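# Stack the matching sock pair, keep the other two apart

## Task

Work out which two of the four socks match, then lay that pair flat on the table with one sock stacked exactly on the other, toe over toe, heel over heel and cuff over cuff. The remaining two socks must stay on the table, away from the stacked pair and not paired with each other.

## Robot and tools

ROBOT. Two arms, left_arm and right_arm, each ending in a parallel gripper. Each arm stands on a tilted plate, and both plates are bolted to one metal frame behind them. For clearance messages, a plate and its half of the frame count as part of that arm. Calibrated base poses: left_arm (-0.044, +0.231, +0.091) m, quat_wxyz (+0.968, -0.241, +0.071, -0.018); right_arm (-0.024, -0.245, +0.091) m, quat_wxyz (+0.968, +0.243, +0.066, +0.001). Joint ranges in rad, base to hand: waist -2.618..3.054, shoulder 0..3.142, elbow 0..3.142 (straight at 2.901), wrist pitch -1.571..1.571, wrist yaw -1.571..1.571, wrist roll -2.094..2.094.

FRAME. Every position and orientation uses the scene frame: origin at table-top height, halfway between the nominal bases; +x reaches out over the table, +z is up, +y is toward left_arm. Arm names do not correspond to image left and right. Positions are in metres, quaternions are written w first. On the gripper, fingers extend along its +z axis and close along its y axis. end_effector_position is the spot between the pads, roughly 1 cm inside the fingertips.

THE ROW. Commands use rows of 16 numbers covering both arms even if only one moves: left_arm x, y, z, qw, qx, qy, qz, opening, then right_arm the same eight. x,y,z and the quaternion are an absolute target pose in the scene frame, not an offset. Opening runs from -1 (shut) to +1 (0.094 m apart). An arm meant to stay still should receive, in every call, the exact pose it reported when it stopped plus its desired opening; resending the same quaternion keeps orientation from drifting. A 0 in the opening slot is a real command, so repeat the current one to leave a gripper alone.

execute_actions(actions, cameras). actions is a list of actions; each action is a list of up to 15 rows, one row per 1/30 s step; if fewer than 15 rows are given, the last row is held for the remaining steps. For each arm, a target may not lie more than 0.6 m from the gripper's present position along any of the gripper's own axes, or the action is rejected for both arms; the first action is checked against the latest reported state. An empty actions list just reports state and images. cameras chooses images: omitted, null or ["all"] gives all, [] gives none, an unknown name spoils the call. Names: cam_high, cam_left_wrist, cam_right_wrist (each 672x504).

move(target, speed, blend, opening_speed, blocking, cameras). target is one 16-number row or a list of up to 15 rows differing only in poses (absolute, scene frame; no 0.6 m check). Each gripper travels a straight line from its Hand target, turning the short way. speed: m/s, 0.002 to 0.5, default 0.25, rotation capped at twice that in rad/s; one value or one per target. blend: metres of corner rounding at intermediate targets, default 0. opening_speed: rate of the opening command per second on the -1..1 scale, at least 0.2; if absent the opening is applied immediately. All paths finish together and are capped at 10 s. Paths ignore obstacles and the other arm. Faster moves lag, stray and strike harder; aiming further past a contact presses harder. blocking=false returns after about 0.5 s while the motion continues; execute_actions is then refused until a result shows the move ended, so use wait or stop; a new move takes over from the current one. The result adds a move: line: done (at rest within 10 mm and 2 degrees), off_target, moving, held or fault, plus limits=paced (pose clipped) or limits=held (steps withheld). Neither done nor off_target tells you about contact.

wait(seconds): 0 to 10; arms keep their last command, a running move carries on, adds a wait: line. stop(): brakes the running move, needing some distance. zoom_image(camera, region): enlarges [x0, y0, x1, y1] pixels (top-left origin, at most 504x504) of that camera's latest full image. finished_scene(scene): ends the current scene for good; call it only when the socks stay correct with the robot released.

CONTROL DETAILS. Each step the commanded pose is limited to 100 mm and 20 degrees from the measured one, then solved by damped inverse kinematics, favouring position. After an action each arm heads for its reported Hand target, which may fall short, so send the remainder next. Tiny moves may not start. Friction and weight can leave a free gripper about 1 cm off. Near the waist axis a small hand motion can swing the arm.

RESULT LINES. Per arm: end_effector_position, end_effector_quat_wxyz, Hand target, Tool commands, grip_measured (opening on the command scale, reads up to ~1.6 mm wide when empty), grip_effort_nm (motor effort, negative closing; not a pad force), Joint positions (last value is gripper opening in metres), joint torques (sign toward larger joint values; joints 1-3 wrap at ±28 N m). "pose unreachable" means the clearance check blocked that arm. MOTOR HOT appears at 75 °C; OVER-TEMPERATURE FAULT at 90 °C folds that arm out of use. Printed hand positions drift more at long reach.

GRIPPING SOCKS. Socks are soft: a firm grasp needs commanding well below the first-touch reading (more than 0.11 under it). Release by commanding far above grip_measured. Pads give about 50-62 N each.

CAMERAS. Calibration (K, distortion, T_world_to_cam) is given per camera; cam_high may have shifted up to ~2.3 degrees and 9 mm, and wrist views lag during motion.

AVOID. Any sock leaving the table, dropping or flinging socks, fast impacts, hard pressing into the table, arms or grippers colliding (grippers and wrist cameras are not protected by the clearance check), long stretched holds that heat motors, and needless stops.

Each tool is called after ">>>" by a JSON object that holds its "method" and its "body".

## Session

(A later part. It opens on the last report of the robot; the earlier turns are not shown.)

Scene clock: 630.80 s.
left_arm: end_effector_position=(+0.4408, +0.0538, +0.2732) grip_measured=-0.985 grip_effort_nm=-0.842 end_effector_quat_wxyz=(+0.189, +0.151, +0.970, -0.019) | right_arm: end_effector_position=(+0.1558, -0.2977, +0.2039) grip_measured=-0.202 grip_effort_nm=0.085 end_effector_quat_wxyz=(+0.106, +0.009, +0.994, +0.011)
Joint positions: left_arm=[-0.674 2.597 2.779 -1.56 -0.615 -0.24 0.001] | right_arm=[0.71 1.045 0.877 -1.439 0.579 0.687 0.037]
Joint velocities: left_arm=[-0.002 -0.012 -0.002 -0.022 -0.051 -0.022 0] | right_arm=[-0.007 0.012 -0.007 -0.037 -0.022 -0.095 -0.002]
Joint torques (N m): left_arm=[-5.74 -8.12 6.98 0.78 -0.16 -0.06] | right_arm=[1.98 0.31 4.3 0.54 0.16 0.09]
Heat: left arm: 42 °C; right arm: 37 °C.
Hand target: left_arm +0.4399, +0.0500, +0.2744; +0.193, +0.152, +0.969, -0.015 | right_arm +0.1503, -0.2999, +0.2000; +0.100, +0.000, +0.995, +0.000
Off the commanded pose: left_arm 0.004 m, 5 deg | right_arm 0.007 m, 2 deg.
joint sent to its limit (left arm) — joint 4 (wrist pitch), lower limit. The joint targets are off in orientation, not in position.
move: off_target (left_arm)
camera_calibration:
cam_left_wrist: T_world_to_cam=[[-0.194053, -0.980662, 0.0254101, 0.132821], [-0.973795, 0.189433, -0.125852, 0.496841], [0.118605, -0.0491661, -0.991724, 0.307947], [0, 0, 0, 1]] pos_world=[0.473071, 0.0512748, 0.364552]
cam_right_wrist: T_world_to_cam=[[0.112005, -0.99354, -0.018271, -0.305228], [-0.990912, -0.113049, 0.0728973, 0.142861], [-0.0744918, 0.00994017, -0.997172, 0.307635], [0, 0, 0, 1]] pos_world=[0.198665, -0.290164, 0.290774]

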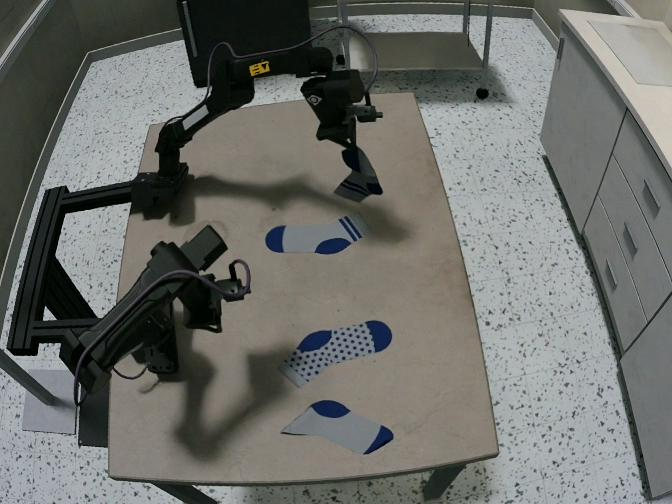

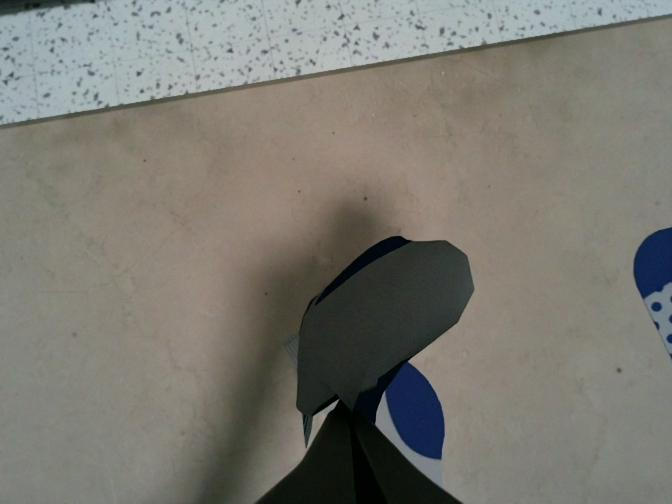

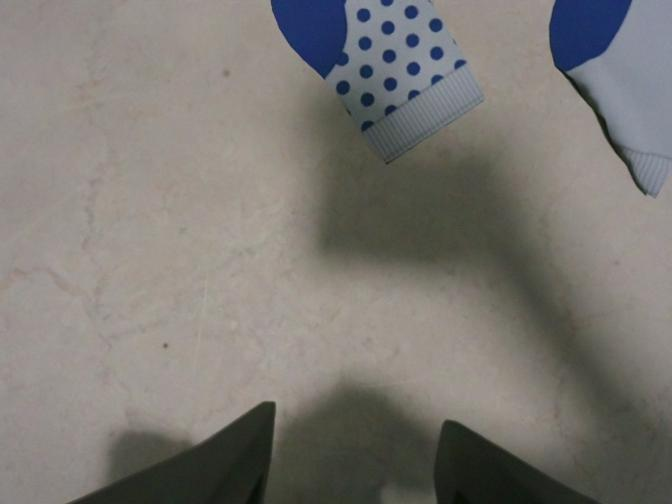

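>>> {"method": "move", "body": {"target": [[0.445,0.04,0.275,0.15,0.666,0.726,0,-1,0.15,-0.30,0.2,0.1,0,0.995,0,-0.2],[0.51,0.015,0.24,0.15,0.666,0.726,0,-1,0.15,-0.30,0.2,0.1,0,0.995,0,-0.2],[0.515,0.015,0.165,0.1,0.67,0.733,0,-1,0.15,-0.30,0.2,0.1,0,0.995,0,-0.2]], "speed": 0.2}}

>>> {"method": "zoom_image", "body": {"camera": "cam_high", "region": [230, 100, 430, 290]}}

Scene clock: 642.60 s.
left_arm: end_effector_position=(+0.5079, +0.0210, +0.1553) grip_measured=-0.985 grip_effort_nm=-0.838 end_effector_quat_wxyz=(+0.194, +0.660, +0.725, +0.032) | right_arm: end_effector_position=(+0.1558, -0.2977, +0.2039) grip_measured=-0.202 grip_effort_nm=0.085 end_effector_quat_wxyz=(+0.106, +0.009, +0.994, +0.011)
Joint positions: left_arm=[-0.505 2.836 2.835 -1.258 -0.451 1.107 0.001] | right_arm=[0.71 1.045 0.877 -1.439 0.579 0.687 0.037]
Joint velocities: left_arm=[-0.002 0.002 -0.002 0.037 -0.022 -0.022 -0.001] | right_arm=[0.007 -0.002 0.007 0.007 -0.007 0.037 0]
Joint torques (N m): left_arm=[-6.17 -10.85 7.04 1.13 0.12 0.05] | right_arm=[1.96 0.29 4.31 0.54 0.16 0.1]
Heat: left arm: 42 °C; right arm: 36 °C.
Hand target: left_arm +0.5124, +0.0151, +0.1638; +0.212, +0.657, +0.723, +0.035 | right_arm +0.1503, -0.2999, +0.2000; +0.100, +0.000, +0.995, +0.000
Off the commanded pose: left_arm 0.013 m, 12 deg | right_arm 0.007 m, 2 deg.
elbow stopped short (left arm): the move would have taken joint 3 (elbow) straighter than the controller allows.
move: off_target (left_arm)
camera_calibration:
cam_left_wrist: T_world_to_cam=[[-0.93232, -0.240634, -0.269952, 0.521954], [-0.241097, 0.969974, -0.0319675, 0.150431], [0.269539, 0.0352804, -0.962343, 0.0984159], [0, 0, 0, 1]] pos_world=[0.49637, -0.0237865, 0.240421]
cam_right_wrist: T_world_to_cam=[[0.112005, -0.99354, -0.018271, -0.305228], [-0.990912, -0.113049, 0.0728973, 0.142861], [-0.0744918, 0.00994017, -0.997172, 0.307635], [0, 0, 0, 1]] pos_world=[0.198665, -0.290164, 0.290774]

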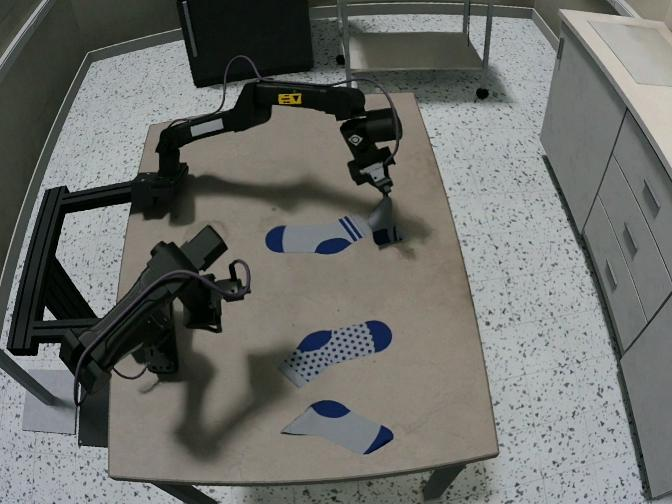

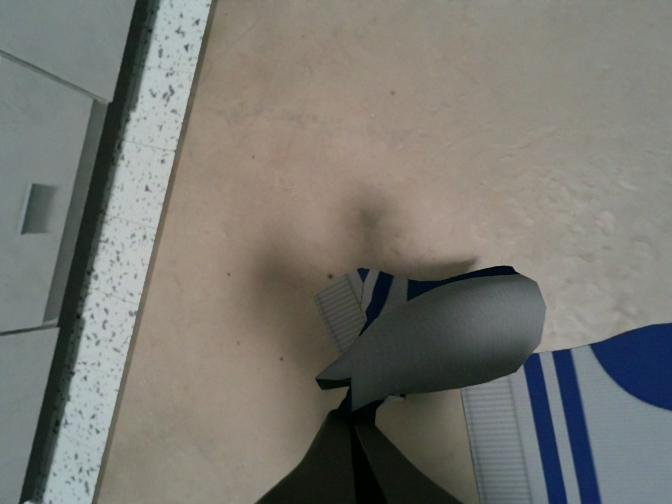

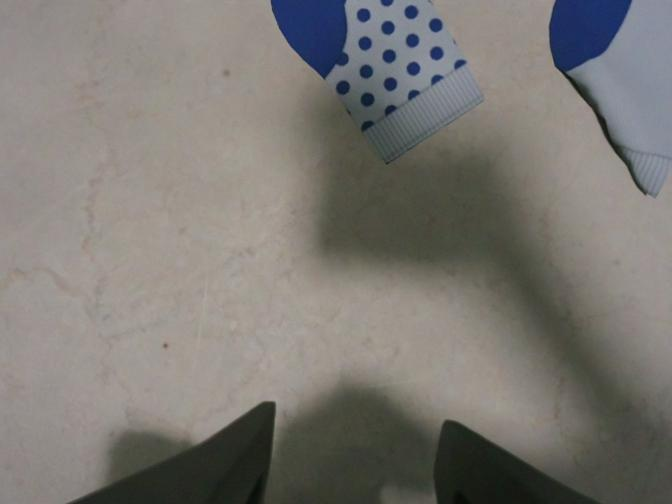

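Scaled by 2.520.

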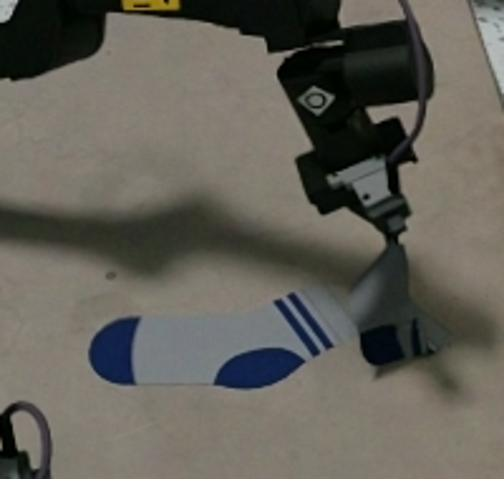

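>>> {"method": "move", "body": {"target": [[0.485,0.02,0.22,0.12,0.67,0.733,0,-1,0.15,-0.30,0.2,0.1,0,0.995,0,-0.2],[0.483,0.02,0.175,0.1,0.67,0.733,0,-1,0.15,-0.30,0.2,0.1,0,0.995,0,-0.2],[0.442,0.024,0.155,0.05,0.674,0.736,0,-1,0.15,-0.30,0.2,0.1,0,0.995,0,-0.2],[0.372,0.032,0.125,0,0.675,0.737,0,-1,0.15,-0.30,0.2,0.1,0,0.995,0,-0.2],[0.317,0.039,0.09,0,0.55,0.83,0,-1,0.15,-0.30,0.2,0.1,0,0.995,0,-0.2],[0.285,0.043,0.05,0,0.3,0.95,0,-1,0.15,-0.30,0.2,0.1,0,0.995,0,-0.2],[0.267,0.042,0.018,0,0.12,0.99,0,-1,0.15,-0.30,0.2,0.1,0,0.995,0,-0.2]], "speed": 0.14, "blend": 0.015}}

>>> {"method": "zoom_image", "body": {"camera": "cam_high", "region": [230, 130, 410, 290]}}

Scene clock: 656.10 s.
left_arm: end_effector_position=(+0.2588, +0.0550, +0.0130) grip_measured=-0.985 grip_effort_nm=-0.842 end_effector_quat_wxyz=(-0.020, +0.124, +0.992, +0.013) | right_arm: end_effector_position=(+0.1558, -0.2977, +0.2039) grip_measured=-0.202 grip_effort_nm=0.090 end_effector_quat_wxyz=(+0.106, +0.009, +0.994, +0.011)
Joint positions: left_arm=[-0.597 2.388 1.334 -0.75 -0.479 -0.454 0.001] | right_arm=[0.71 1.045 0.877 -1.439 0.579 0.687 0.037]
Joint velocities: left_arm=[0.012 -0.002 -0.007 0.007 -0.066 0.007 0] | right_arm=[-0.017 -0.007 -0.022 -0.051 0.022 -0.022 0]
Joint torques (N m): left_arm=[-5.24 -9.73 3.41 0.49 -0.01 -0.11] | right_arm=[1.96 0.29 4.31 0.54 0.15 0.09]
Heat: left arm: 45 °C; right arm: 36 °C.
Hand target: left_arm +0.2635, +0.0489, +0.0210; -0.002, +0.118, +0.993, +0.002 | right_arm +0.1503, -0.2999, +0.2000; +0.100, +0.000, +0.995, +0.000
Off the commanded pose: left_arm 0.016 m, 3 deg | right_arm 0.007 m, 2 deg.
elbow stopped short (left arm): the move would have taken joint 3 (elbow) straighter than the controller allows.
move: off_target (left_arm)
camera_calibration:
cam_left_wrist: T_world_to_cam=[[-0.129416, -0.991315, -0.023378, 0.089769], [-0.949462, 0.117084, 0.291228, 0.278832], [-0.285961, 0.0598861, -0.956368, 0.169751], [0, 0, 0, 1]] pos_world=[0.3249, 0.0461767, 0.0832392]
cam_right_wrist: T_world_to_cam=[[0.112005, -0.99354, -0.018271, -0.305228], [-0.990912, -0.113049, 0.0728973, 0.142861], [-0.0744918, 0.00994017, -0.997172, 0.307635], [0, 0, 0, 1]] pos_world=[0.198665, -0.290164, 0.290774]

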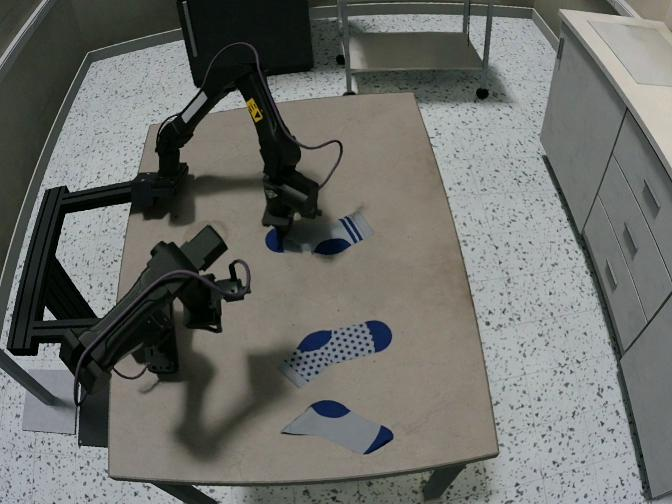

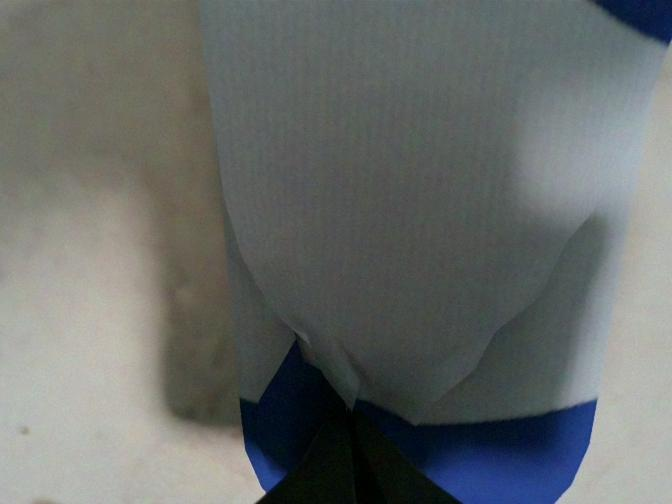

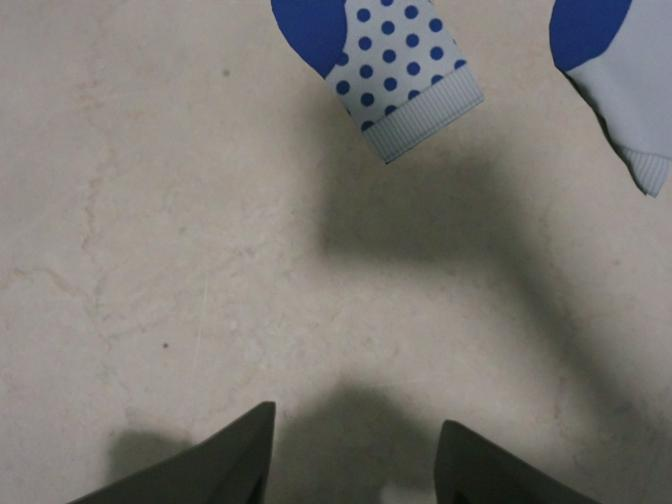

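Scaled by 2.800.

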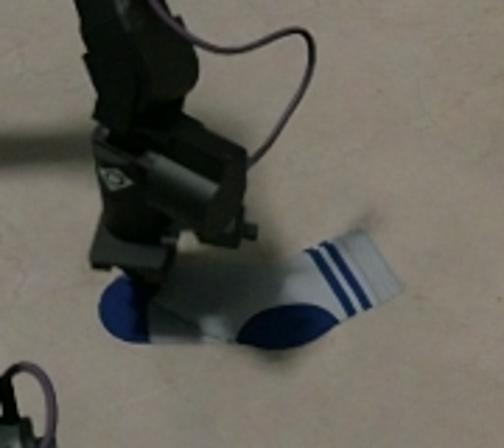

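>>> {"method": "move", "body": {"target": [0.262,0.046,0.02,0,0.12,0.99,0,-0.2,0.15,-0.30,0.2,0.1,0,0.995,0,-0.2], "speed": 0.06, "opening_speed": 0.7}}

>>> {"method": "move", "body": {"target": [[0.258,0.05,0.08,0,0.12,0.99,0,-0.2,0.15,-0.30,0.2,0.1,0,0.995,0,-0.2],[0.25,0.10,0.28,0.1,0,0.995,0,-0.2,0.15,-0.30,0.2,0.1,0,0.995,0,-0.2]], "speed": [0.06,0.25]}}

>>> {"method": "zoom_image", "body": {"camera": "cam_left_wrist", "region": [200, 0, 672, 500]}}

>>> {"method": "zoom_image", "body": {"camera": "cam_high", "region": [230, 160, 410, 290]}}

Scene clock: 662.43 s.
left_arm: end_effector_position=(+0.2598, +0.0529, +0.0115) grip_measured=-0.202 grip_effort_nm=0.100 end_effector_quat_wxyz=(-0.015, +0.121, +0.993, +0.009) | right_arm: end_effector_position=(+0.1558, -0.2977, +0.2039) grip_measured=-0.202 grip_effort_nm=0.085 end_effector_quat_wxyz=(+0.106, +0.009, +0.994, +0.011)
Joint positions: left_arm=[-0.597 2.388 1.326 -0.728 -0.478 -0.454 0.037] | right_arm=[0.71 1.045 0.877 -1.439 0.579 0.687 0.037]
Joint velocities: left_arm=[0.007 -0.002 -0.007 -0.022 0.022 0.007 0.001] | right_arm=[-0.017 0.012 0.012 -0.037 -0.037 -0.081 -0.001]
Joint torques (N m): left_arm=[-5.45 -9.42 3.84 0.4 0.03 -0.07] | right_arm=[1.98 0.29 4.3 0.54 0.16 0.09]
Heat: left arm: 45 °C; right arm: 36 °C.
Hand target: left_arm +0.2620, +0.0460, +0.0198; +0.000, +0.121, +0.993, +0.000 | right_arm +0.1503, -0.2999, +0.2000; +0.100, +0.000, +0.995, +0.000
Off the commanded pose: left_arm 0.011 m, 2 deg | right_arm 0.007 m, 2 deg.
move: off_target (left_arm)
camera_calibration:
cam_left_wrist: T_world_to_cam=[[-0.122, -0.992398, -0.0161978, 0.0859185], [-0.952959, 0.112558, 0.281425, 0.281754], [-0.277463, 0.0497697, -0.959446, 0.167089], [0, 0, 0, 1]] pos_world=[0.325343, 0.0452357, 0.0824117]
cam_right_wrist: T_world_to_cam=[[0.112005, -0.99354, -0.018271, -0.305228], [-0.990912, -0.113049, 0.0728973, 0.142861], [-0.0744918, 0.00994017, -0.997172, 0.307635], [0, 0, 0, 1]] pos_world=[0.198665, -0.290164, 0.290774]

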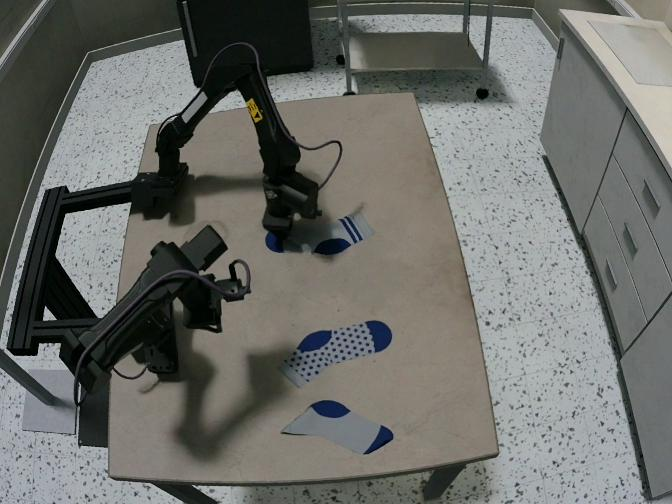

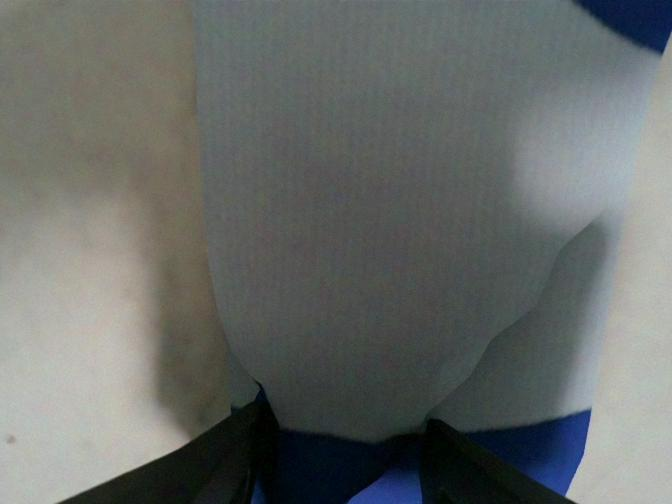

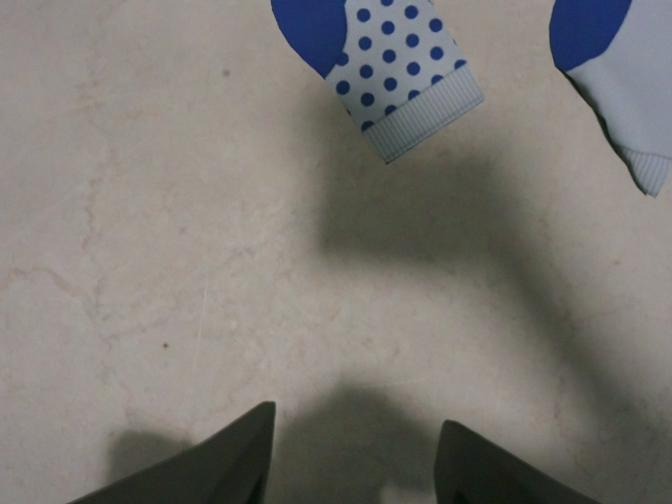

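Scene clock: 665.23 s.
left_arm: end_effector_position=(+0.2534, +0.0977, +0.2685) grip_measured=-0.202 grip_effort_nm=0.100 end_effector_quat_wxyz=(+0.088, +0.000, +0.996, +0.007) | right_arm: end_effector_position=(+0.1558, -0.2977, +0.2039) grip_measured=-0.202 grip_effort_nm=0.085 end_effector_quat_wxyz=(+0.106, +0.009, +0.994, +0.011)
Joint positions: left_arm=[-0.9 1.994 1.725 -1.523 -0.557 -0.958 0.037] | right_arm=[0.71 1.045 0.877 -1.439 0.579 0.687 0.037]
Joint velocities: left_arm=[-0.007 0.007 -0.002 -0.007 0.022 0.022 0] | right_arm=[0.007 -0.012 0.017 -0.007 0.007 0.022 -0.001]
Joint torques (N m): left_arm=[-4.48 -5.83 7.65 0.28 -0.22 -0.16] | right_arm=[1.98 0.29 4.3 0.54 0.16 0.09]
Heat: left arm: 45 °C; right arm: 36 °C.
Hand target: left_arm +0.2542, +0.0975, +0.2791; +0.102, +0.000, +0.995, +0.003 | right_arm +0.1503, -0.2999, +0.2000; +0.100, +0.000, +0.995, +0.000
Off the commanded pose: left_arm 0.012 m, 2 deg | right_arm 0.007 m, 2 deg.
move: off_target (left_arm)
camera_calibration:
cam_left_wrist: T_world_to_cam=[[0.118989, -0.992847, 0.0097754, 0.0657052], [-0.989897, -0.117859, 0.0788224, 0.28458], [-0.0771065, -0.0190556, -0.996841, 0.375708], [0, 0, 0, 1]] pos_world=[0.302856, 0.105935, 0.351447]
cam_right_wrist: T_world_to_cam=[[0.112005, -0.99354, -0.018271, -0.305228], [-0.990912, -0.113049, 0.0728973, 0.142861], [-0.0744918, 0.00994017, -0.997172, 0.307635], [0, 0, 0, 1]] pos_world=[0.198665, -0.290164, 0.290774]

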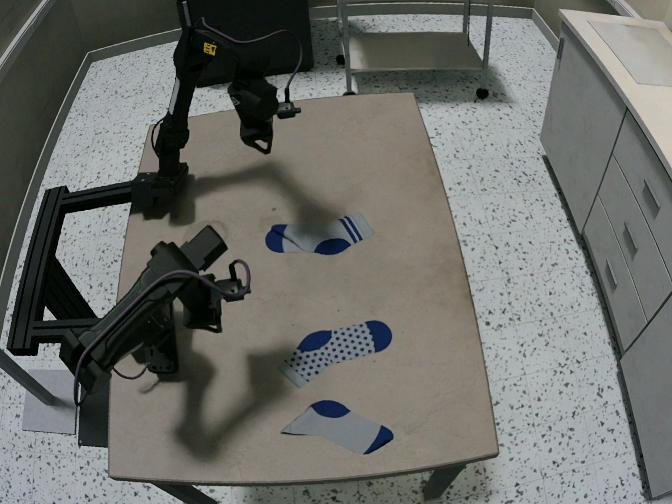

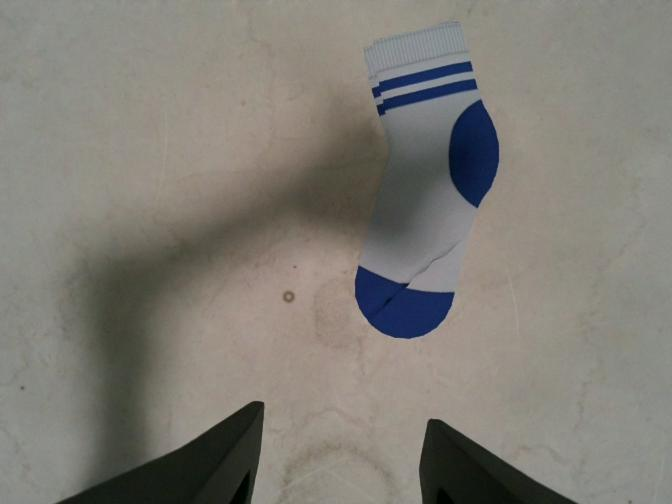

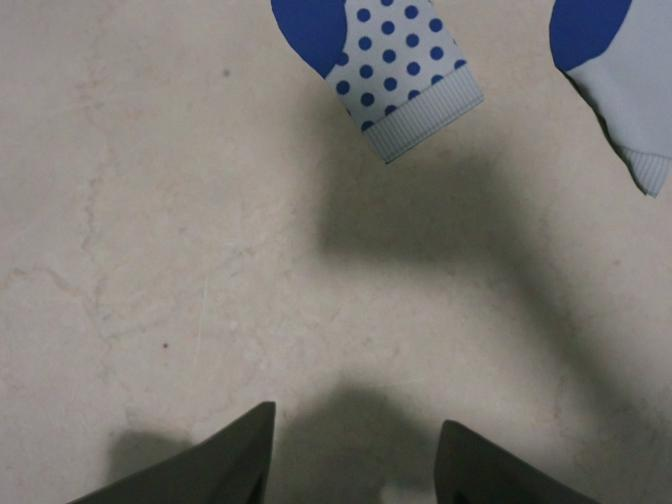

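Scaled by 1.008.

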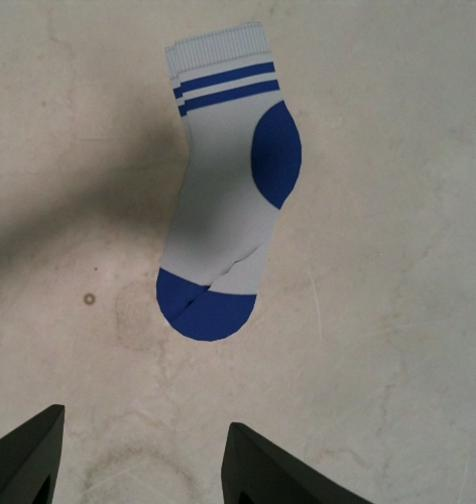

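Scaled by 2.800.

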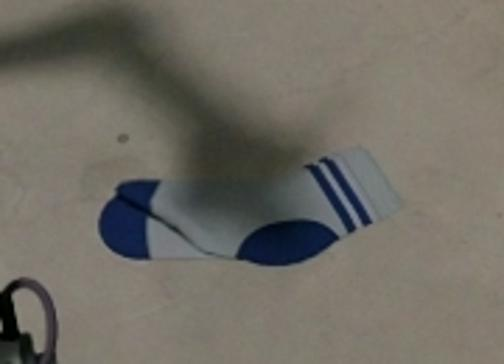

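>>> {"method": "move", "body": {"target": [0.245,0.035,0.06,-0.024,0.341,0.938,-0.066,-0.3,0.15,-0.30,0.2,0.1,0,0.995,0,-0.2], "speed": 0.2}}

Scene clock: 682.67 s.
left_arm: end_effector_position=(+0.2414, +0.0413, +0.0632) grip_measured=-0.298 grip_effort_nm=-0.134 end_effector_quat_wxyz=(-0.026, +0.339, +0.938, -0.063) | right_arm: end_effector_position=(+0.1558, -0.2977, +0.2039) grip_measured=-0.202 grip_effort_nm=0.090 end_effector_quat_wxyz=(+0.106, +0.009, +0.994, +0.011)
Joint positions: left_arm=[-0.652 2.253 1.32 -0.844 -0.331 -0.044 0.033] | right_arm=[0.71 1.045 0.877 -1.439 0.579 0.687 0.037]
Joint velocities: left_arm=[-0.002 -0.002 -0.007 0.022 -0.007 0.022 0] | right_arm=[0.002 -0.007 -0.022 0.022 -0.095 -0.037 0]
Joint torques (N m): left_arm=[-3.81 -6.83 4.6 0.48 0.18 0.09] | right_arm=[1.98 0.29 4.3 0.54 0.16 0.1]
Heat: left arm: 42 °C; right arm: 35 °C.
Hand target: left_arm +0.2412, +0.0375, +0.0606; -0.025, +0.341, +0.937, -0.069 | right_arm +0.1503, -0.2999, +0.2000; +0.100, +0.000, +0.995, +0.000
Off the commanded pose: left_arm 0.008 m, 0 deg | right_arm 0.007 m, 2 deg.
move: done
camera_calibration:
cam_left_wrist: T_world_to_cam=[[-0.536941, -0.832363, 0.137354, 0.156784], [-0.787645, 0.552944, 0.271786, 0.193491], [-0.302173, 0.0377465, -0.952505, 0.218191], [0, 0, 0, 1]] pos_world=[0.302518, 0.0152753, 0.133705]
cam_right_wrist: T_world_to_cam=[[0.112005, -0.99354, -0.018271, -0.305228], [-0.990912, -0.113049, 0.0728973, 0.142861], [-0.0744918, 0.00994017, -0.997172, 0.307635], [0, 0, 0, 1]] pos_world=[0.198665, -0.290164, 0.290774]

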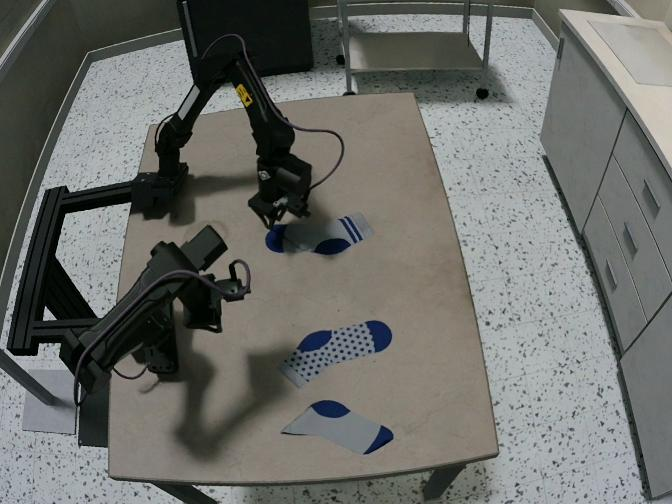

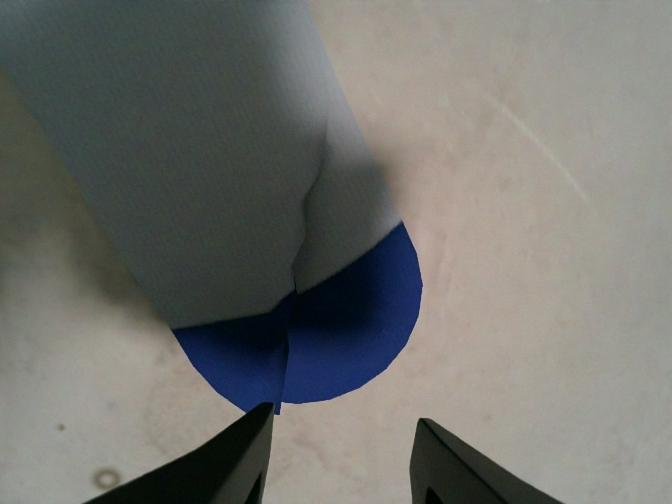

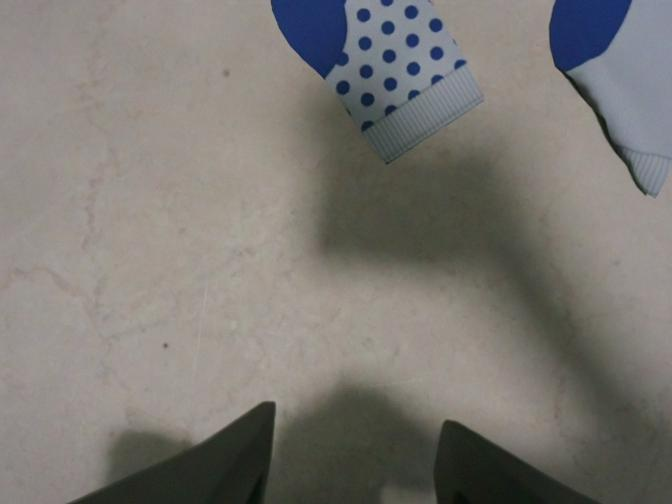

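>>> {"method": "move", "body": {"target": [[0.268,0.036,0.03,-0.024,0.341,0.938,-0.066,-0.3,0.15,-0.30,0.2,0.1,0,0.995,0,-0.2]], "speed": 0.1}}

>>> {"method": "move", "body": {"target": [[0.268,0.036,0.01,-0.024,0.341,0.938,-0.066,-0.3,0.15,-0.30,0.2,0.1,0,0.995,0,-0.2]], "speed": 0.05}}

Scene clock: 688.23 s.
left_arm: end_effector_position=(+0.2592, +0.0418, +0.0305) grip_measured=-0.298 grip_effort_nm=-0.134 end_effector_quat_wxyz=(-0.036, +0.342, +0.937, -0.065) | right_arm: end_effector_position=(+0.1558, -0.2977, +0.2039) grip_measured=-0.202 grip_effort_nm=0.090 end_effector_quat_wxyz=(+0.106, +0.009, +0.994, +0.011)
Joint positions: left_arm=[-0.578 2.35 1.37 -0.792 -0.335 0.03 0.033] | right_arm=[0.71 1.045 0.877 -1.439 0.579 0.687 0.037]
Joint velocities: left_arm=[-0.017 -0.002 -0.007 -0.007 0.022 0.051 0] | right_arm=[-0.002 -0.017 -0.017 -0.007 -0.037 -0.037 0]
Joint torques (N m): left_arm=[-4.36 -6.8 6.75 0.39 0.03 0.09] | right_arm=[1.98 0.29 4.31 0.54 0.16 0.09]
Heat: left arm: 42 °C; right arm: 35 °C.
Hand target: left_arm +0.2674, +0.0356, +0.0302; -0.024, +0.341, +0.937, -0.067 | right_arm +0.1503, -0.2999, +0.2000; +0.100, +0.000, +0.995, +0.000
Off the commanded pose: left_arm 0.011 m, 1 deg | right_arm 0.007 m, 2 deg.
move: off_target (left_arm)
camera_calibration:
cam_left_wrist: T_world_to_cam=[[-0.539398, -0.8294, 0.145416, 0.171562], [-0.778877, 0.557062, 0.288155, 0.213144], [-0.320001, 0.0421685, -0.946478, 0.196667], [0, 0, 0, 1]] pos_world=[0.321487, 0.0152661, 0.0997746]
cam_right_wrist: T_world_to_cam=[[0.112005, -0.99354, -0.018271, -0.305228], [-0.990912, -0.113049, 0.0728973, 0.142861], [-0.0744918, 0.00994017, -0.997172, 0.307635], [0, 0, 0, 1]] pos_world=[0.198665, -0.290164, 0.290774]

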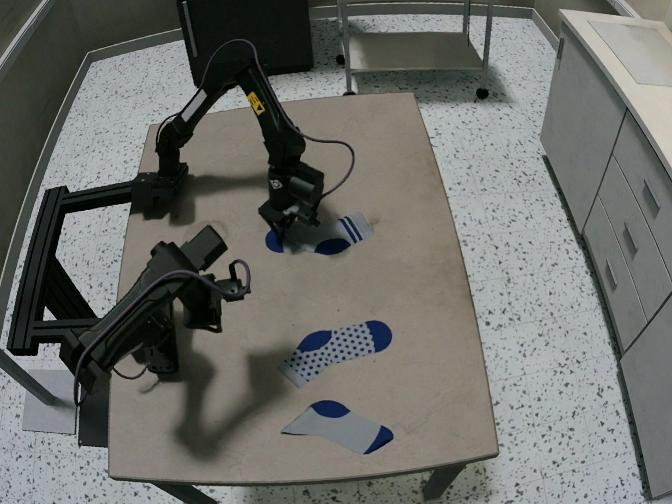

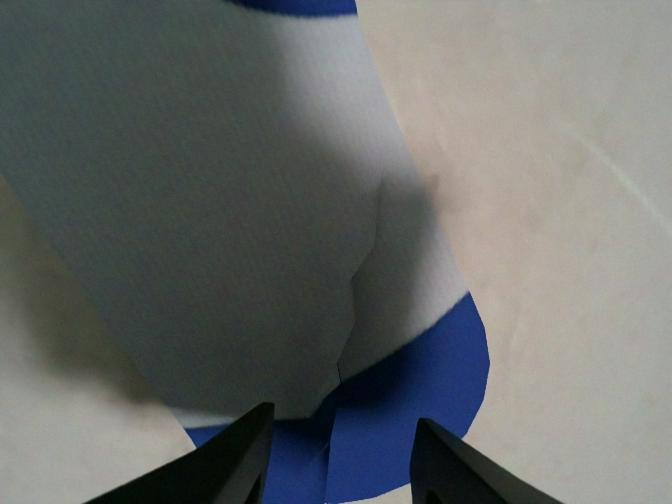

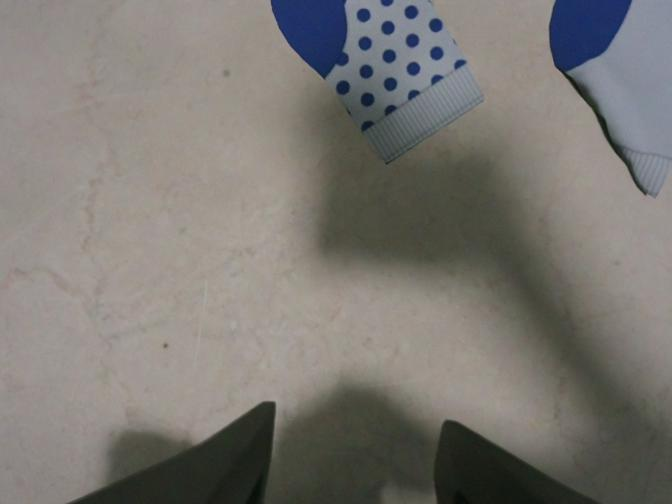

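Scene clock: 689.10 s.
left_arm: end_effector_position=(+0.2642, +0.0396, +0.0162) grip_measured=-0.298 grip_effort_nm=-0.120 end_effector_quat_wxyz=(-0.031, +0.341, +0.937, -0.067) | right_arm: end_effector_position=(+0.1558, -0.2977, +0.2039) grip_measured=-0.202 grip_effort_nm=0.090 end_effector_quat_wxyz=(+0.106, +0.009, +0.994, +0.011)
Joint positions: left_arm=[-0.558 2.382 1.37 -0.741 -0.339 0.055 0.033] | right_arm=[0.71 1.045 0.877 -1.439 0.579 0.687 0.037]
Joint velocities: left_arm=[0.007 0.002 -0.002 0.007 -0.051 -0.022 0] | right_arm=[-0.002 0.007 -0.007 -0.022 -0.007 -0.022 0.001]
Joint torques (N m): left_arm=[-3.95 -6.89 4.41 0.59 -0.01 0.05] | right_arm=[1.98 0.29 4.3 0.54 0.15 0.1]
Heat: left arm: 42 °C; right arm: 35 °C.
Hand target: left_arm +0.2675, +0.0361, +0.0102; -0.024, +0.341, +0.937, -0.066 | right_arm +0.1503, -0.2999, +0.2000; +0.100, +0.000, +0.995, +0.000
Off the commanded pose: left_arm 0.008 m, 1 deg | right_arm 0.007 m, 2 deg.
move: done
camera_calibration:
cam_left_wrist: T_world_to_cam=[[-0.539244, -0.82935, 0.146267, 0.174482], [-0.781908, 0.55757, 0.278811, 0.223355], [-0.312786, 0.0359795, -0.949142, 0.183217], [0, 0, 0, 1]] pos_world=[0.326039, 0.0135787, 0.0861048]
cam_right_wrist: T_world_to_cam=[[0.112005, -0.99354, -0.018271, -0.305228], [-0.990912, -0.113049, 0.0728973, 0.142861], [-0.0744918, 0.00994017, -0.997172, 0.307635], [0, 0, 0, 1]] pos_world=[0.198665, -0.290164, 0.290774]

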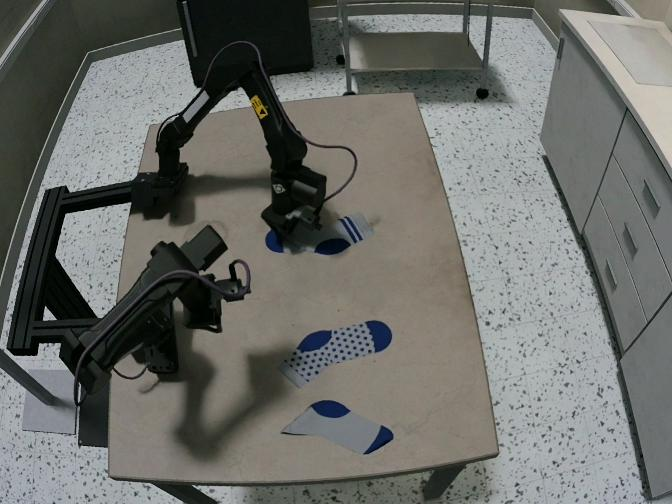

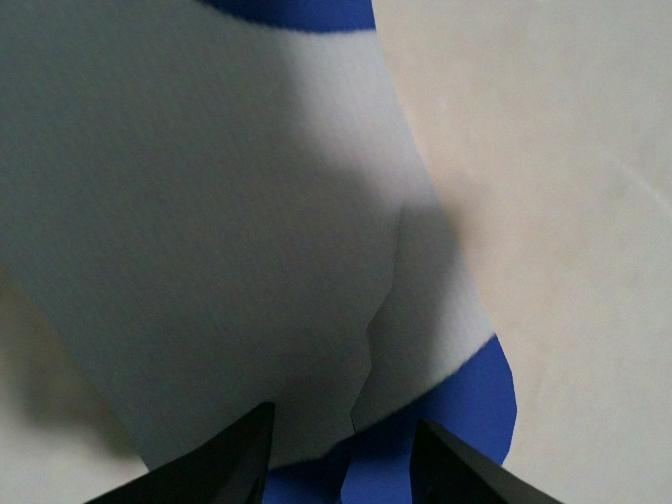

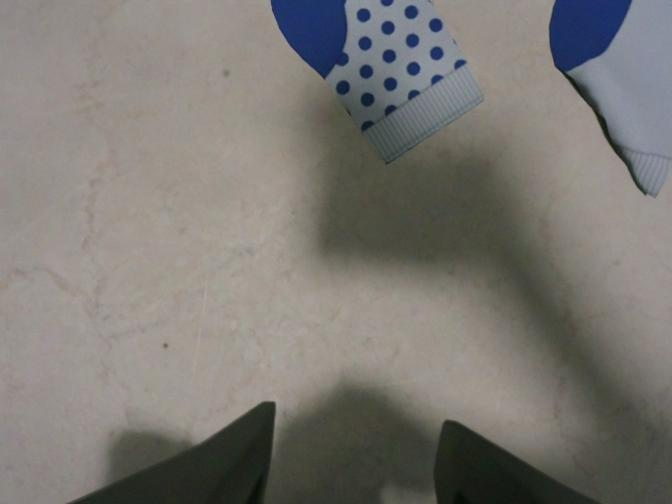

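>>> {"method": "move", "body": {"target": [[0.265,0.036,0.001,-0.024,0.341,0.938,-0.066,-0.3,0.15,-0.30,0.2,0.1,0,0.995,0,-0.2]], "speed": 0.05, "cameras": ["cam_left_wrist"]}}

>>> {"method": "move", "body": {"target": [[0.265,0.036,-0.003,-0.024,0.341,0.938,-0.066,-1,0.15,-0.30,0.2,0.1,0,0.995,0,-0.2]], "speed": 0.05, "opening_speed": 0.6, "cameras": ["cam_left_wrist"]}}

Scene clock: 693.77 s.
left_arm: end_effector_position=(+0.2662, +0.0381, +0.0151) grip_measured=-0.298 grip_effort_nm=-0.120 end_effector_quat_wxyz=(-0.025, +0.341, +0.937, -0.067) | right_arm: end_effector_position=(+0.1558, -0.2977, +0.2039) grip_measured=-0.202 grip_effort_nm=0.090 end_effector_quat_wxyz=(+0.106, +0.009, +0.994, +0.011)
Joint positions: left_arm=[-0.558 2.382 1.365 -0.722 -0.342 0.061 0.033] | right_arm=[0.71 1.045 0.877 -1.439 0.579 0.687 0.037]
Joint velocities: left_arm=[-0.002 0.022 0.002 -0.007 0.081 -0.022 0] | right_arm=[-0.027 -0.007 0.012 0.022 0.007 0.051 0.001]
Joint torques (N m): left_arm=[-3.43 -5.96 3.1 0.74 0.02 0.12] | right_arm=[1.98 0.29 4.31 0.54 0.16 0.09]
Heat: left arm: 42 °C; right arm: 35 °C.
Hand target: left_arm +0.2644, +0.0364, +0.0016; -0.024, +0.341, +0.938, -0.066 | right_arm +0.1503, -0.2999, +0.2000; +0.100, +0.000, +0.995, +0.000
Off the commanded pose: left_arm 0.014 m, 0 deg | right_arm 0.007 m, 2 deg.
move: off_target (left_arm)
camera_calibration:
cam_left_wrist: T_world_to_cam=[[-0.540406, -0.828913, 0.144446, 0.174753], [-0.78557, 0.55855, 0.266272, 0.227184], [-0.301397, 0.0304221, -0.953013, 0.180091], [0, 0, 0, 1]] pos_world=[0.327185, 0.0124822, 0.0858938]
Images, in order (width x height): cam_left_wrist 672x504.

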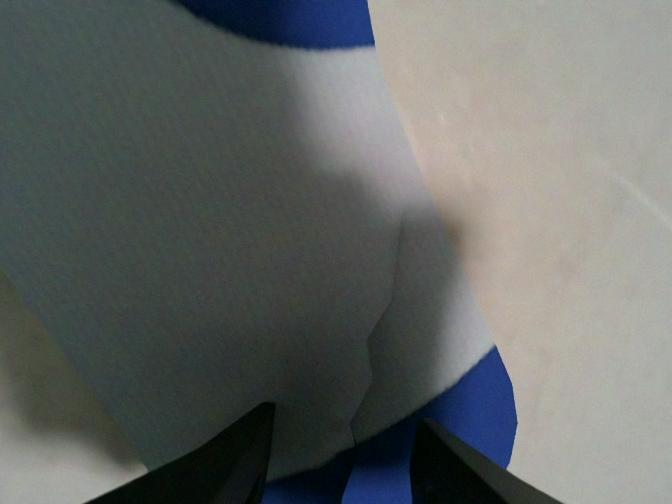

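Scene clock: 695.13 s.
left_arm: end_effector_position=(+0.2723, +0.0383, +0.0135) grip_measured=-0.990 grip_effort_nm=-0.545 end_effector_quat_wxyz=(-0.013, +0.339, +0.938, -0.063) | right_arm: end_effector_position=(+0.1558, -0.2977, +0.2039) grip_measured=-0.202 grip_effort_nm=0.090 end_effector_quat_wxyz=(+0.106, +0.009, +0.994, +0.011)
Joint positions: left_arm=[-0.554 2.382 1.362 -0.696 -0.358 0.069 0] | right_arm=[0.71 1.045 0.877 -1.439 0.579 0.687 0.037]
Joint velocities: left_arm=[-0.002 -0.002 -0.007 0.037 -0.007 -0.037 -0.001] | right_arm=[-0.017 -0.032 -0.007 0.007 0.007 -0.081 0]
Joint torques (N m): left_arm=[-3.54 -5.64 2.76 0.68 0.1 0.08] | right_arm=[1.98 0.29 4.3 0.54 0.16 0.1]
Heat: left arm: 42 °C; right arm: 35 °C.
Hand target: left_arm +0.2643, +0.0366, -0.0022; -0.024, +0.341, +0.938, -0.066 | right_arm +0.1503, -0.2999, +0.2000; +0.100, +0.000, +0.995, +0.000
Off the commanded pose: left_arm 0.018 m, 1 deg | right_arm 0.007 m, 2 deg.
move: off_target (left_arm)
camera_calibration:
cam_left_wrist: T_world_to_cam=[[-0.538802, -0.832359, 0.129887, 0.178358], [-0.7954, 0.553434, 0.247081, 0.235383], [-0.277544, 0.0298158, -0.96025, 0.174003], [0, 0, 0, 1]] pos_world=[0.331616, 0.0130008, 0.0857616]
Images, in order (width x height): cam_left_wrist 672x504.

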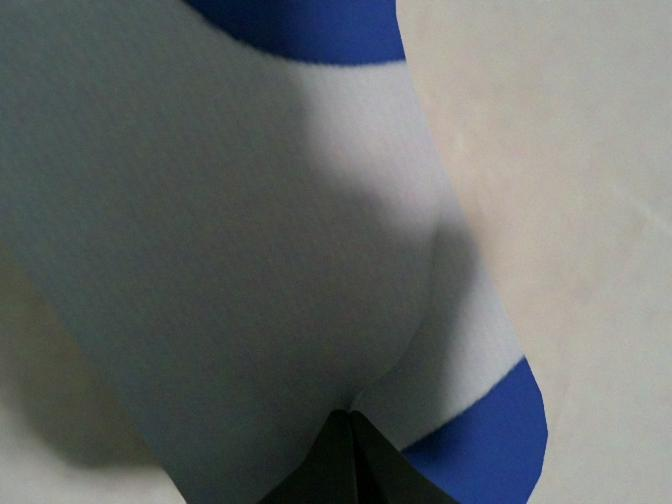

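Lifting slightly to see what is held.

>>> {"method": "move", "body": {"target": [[0.260,0.042,0.06,-0.024,0.341,0.938,-0.066,-1,0.15,-0.30,0.2,0.1,0,0.995,0,-0.2]], "speed": 0.08}}

>>> {"method": "zoom_image", "body": {"camera": "cam_high", "region": [230, 160, 410, 290]}}

Scene clock: 699.10 s.
left_arm: end_effector_position=(+0.2523, +0.0499, +0.0398) grip_measured=-0.990 grip_effort_nm=-0.545 end_effector_quat_wxyz=(-0.046, +0.341, +0.937, -0.055) | right_arm: end_effector_position=(+0.1558, -0.2977, +0.2039) grip_measured=-0.202 grip_effort_nm=0.090 end_effector_quat_wxyz=(+0.106, +0.009, +0.994, +0.011)
Joint positions: left_arm=[-0.59 2.322 1.362 -0.843 -0.345 0.006 0] | right_arm=[0.71 1.045 0.877 -1.439 0.579 0.687 0.037]
Joint velocities: left_arm=[0.002 -0.007 0.002 0.037 -0.037 -0.051 0] | right_arm=[-0.002 -0.007 -0.027 -0.037 0.051 0.022 0.001]
Joint torques (N m): left_arm=[-5.91 -10.36 6.97 -0.01 0.14 -0.13] | right_arm=[1.98 0.29 4.3 0.54 0.16 0.09]
Heat: left arm: 42 °C; right arm: 35 °C.
Hand target: left_arm +0.2602, +0.0422, +0.0595; -0.024, +0.341, +0.937, -0.065 | right_arm +0.1503, -0.2999, +0.2000; +0.100, +0.000, +0.995, +0.000
Off the commanded pose: left_arm 0.023 m, 3 deg | right_arm 0.007 m, 2 deg.
move: off_target (left_arm)
camera_calibration:
cam_left_wrist: T_world_to_cam=[[-0.538421, -0.832475, 0.130721, 0.173714], [-0.774433, 0.549981, 0.312689, 0.198829], [-0.3322, 0.067124, -0.940817, 0.204589], [0, 0, 0, 1]] pos_world=[0.315476, 0.0215275, 0.107601]
cam_right_wrist: T_world_to_cam=[[0.112005, -0.99354, -0.018271, -0.305228], [-0.990912, -0.113049, 0.0728973, 0.142861], [-0.0744918, 0.00994017, -0.997172, 0.307635], [0, 0, 0, 1]] pos_world=[0.198665, -0.290164, 0.290774]

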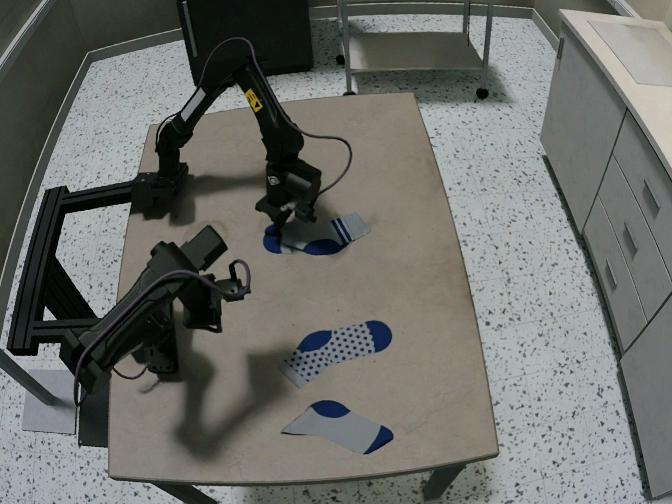

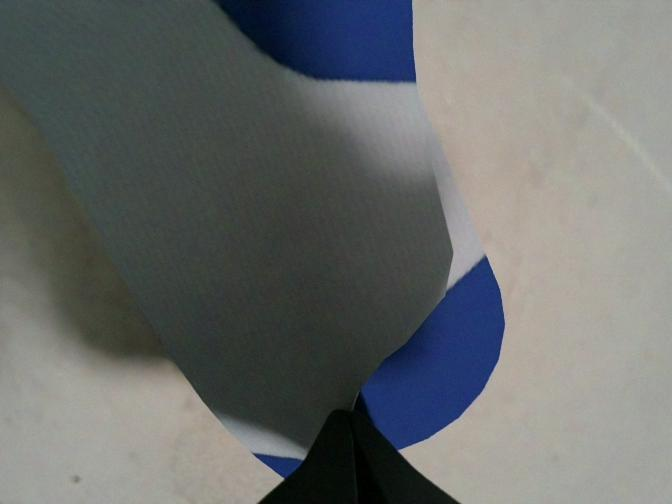

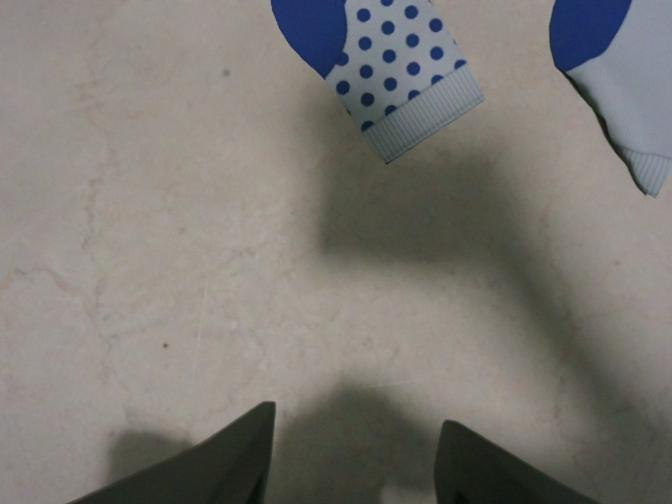

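Scaled by 2.800.

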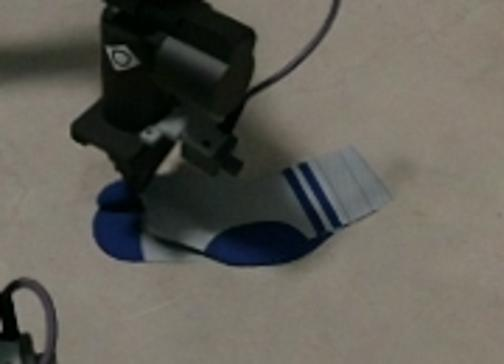

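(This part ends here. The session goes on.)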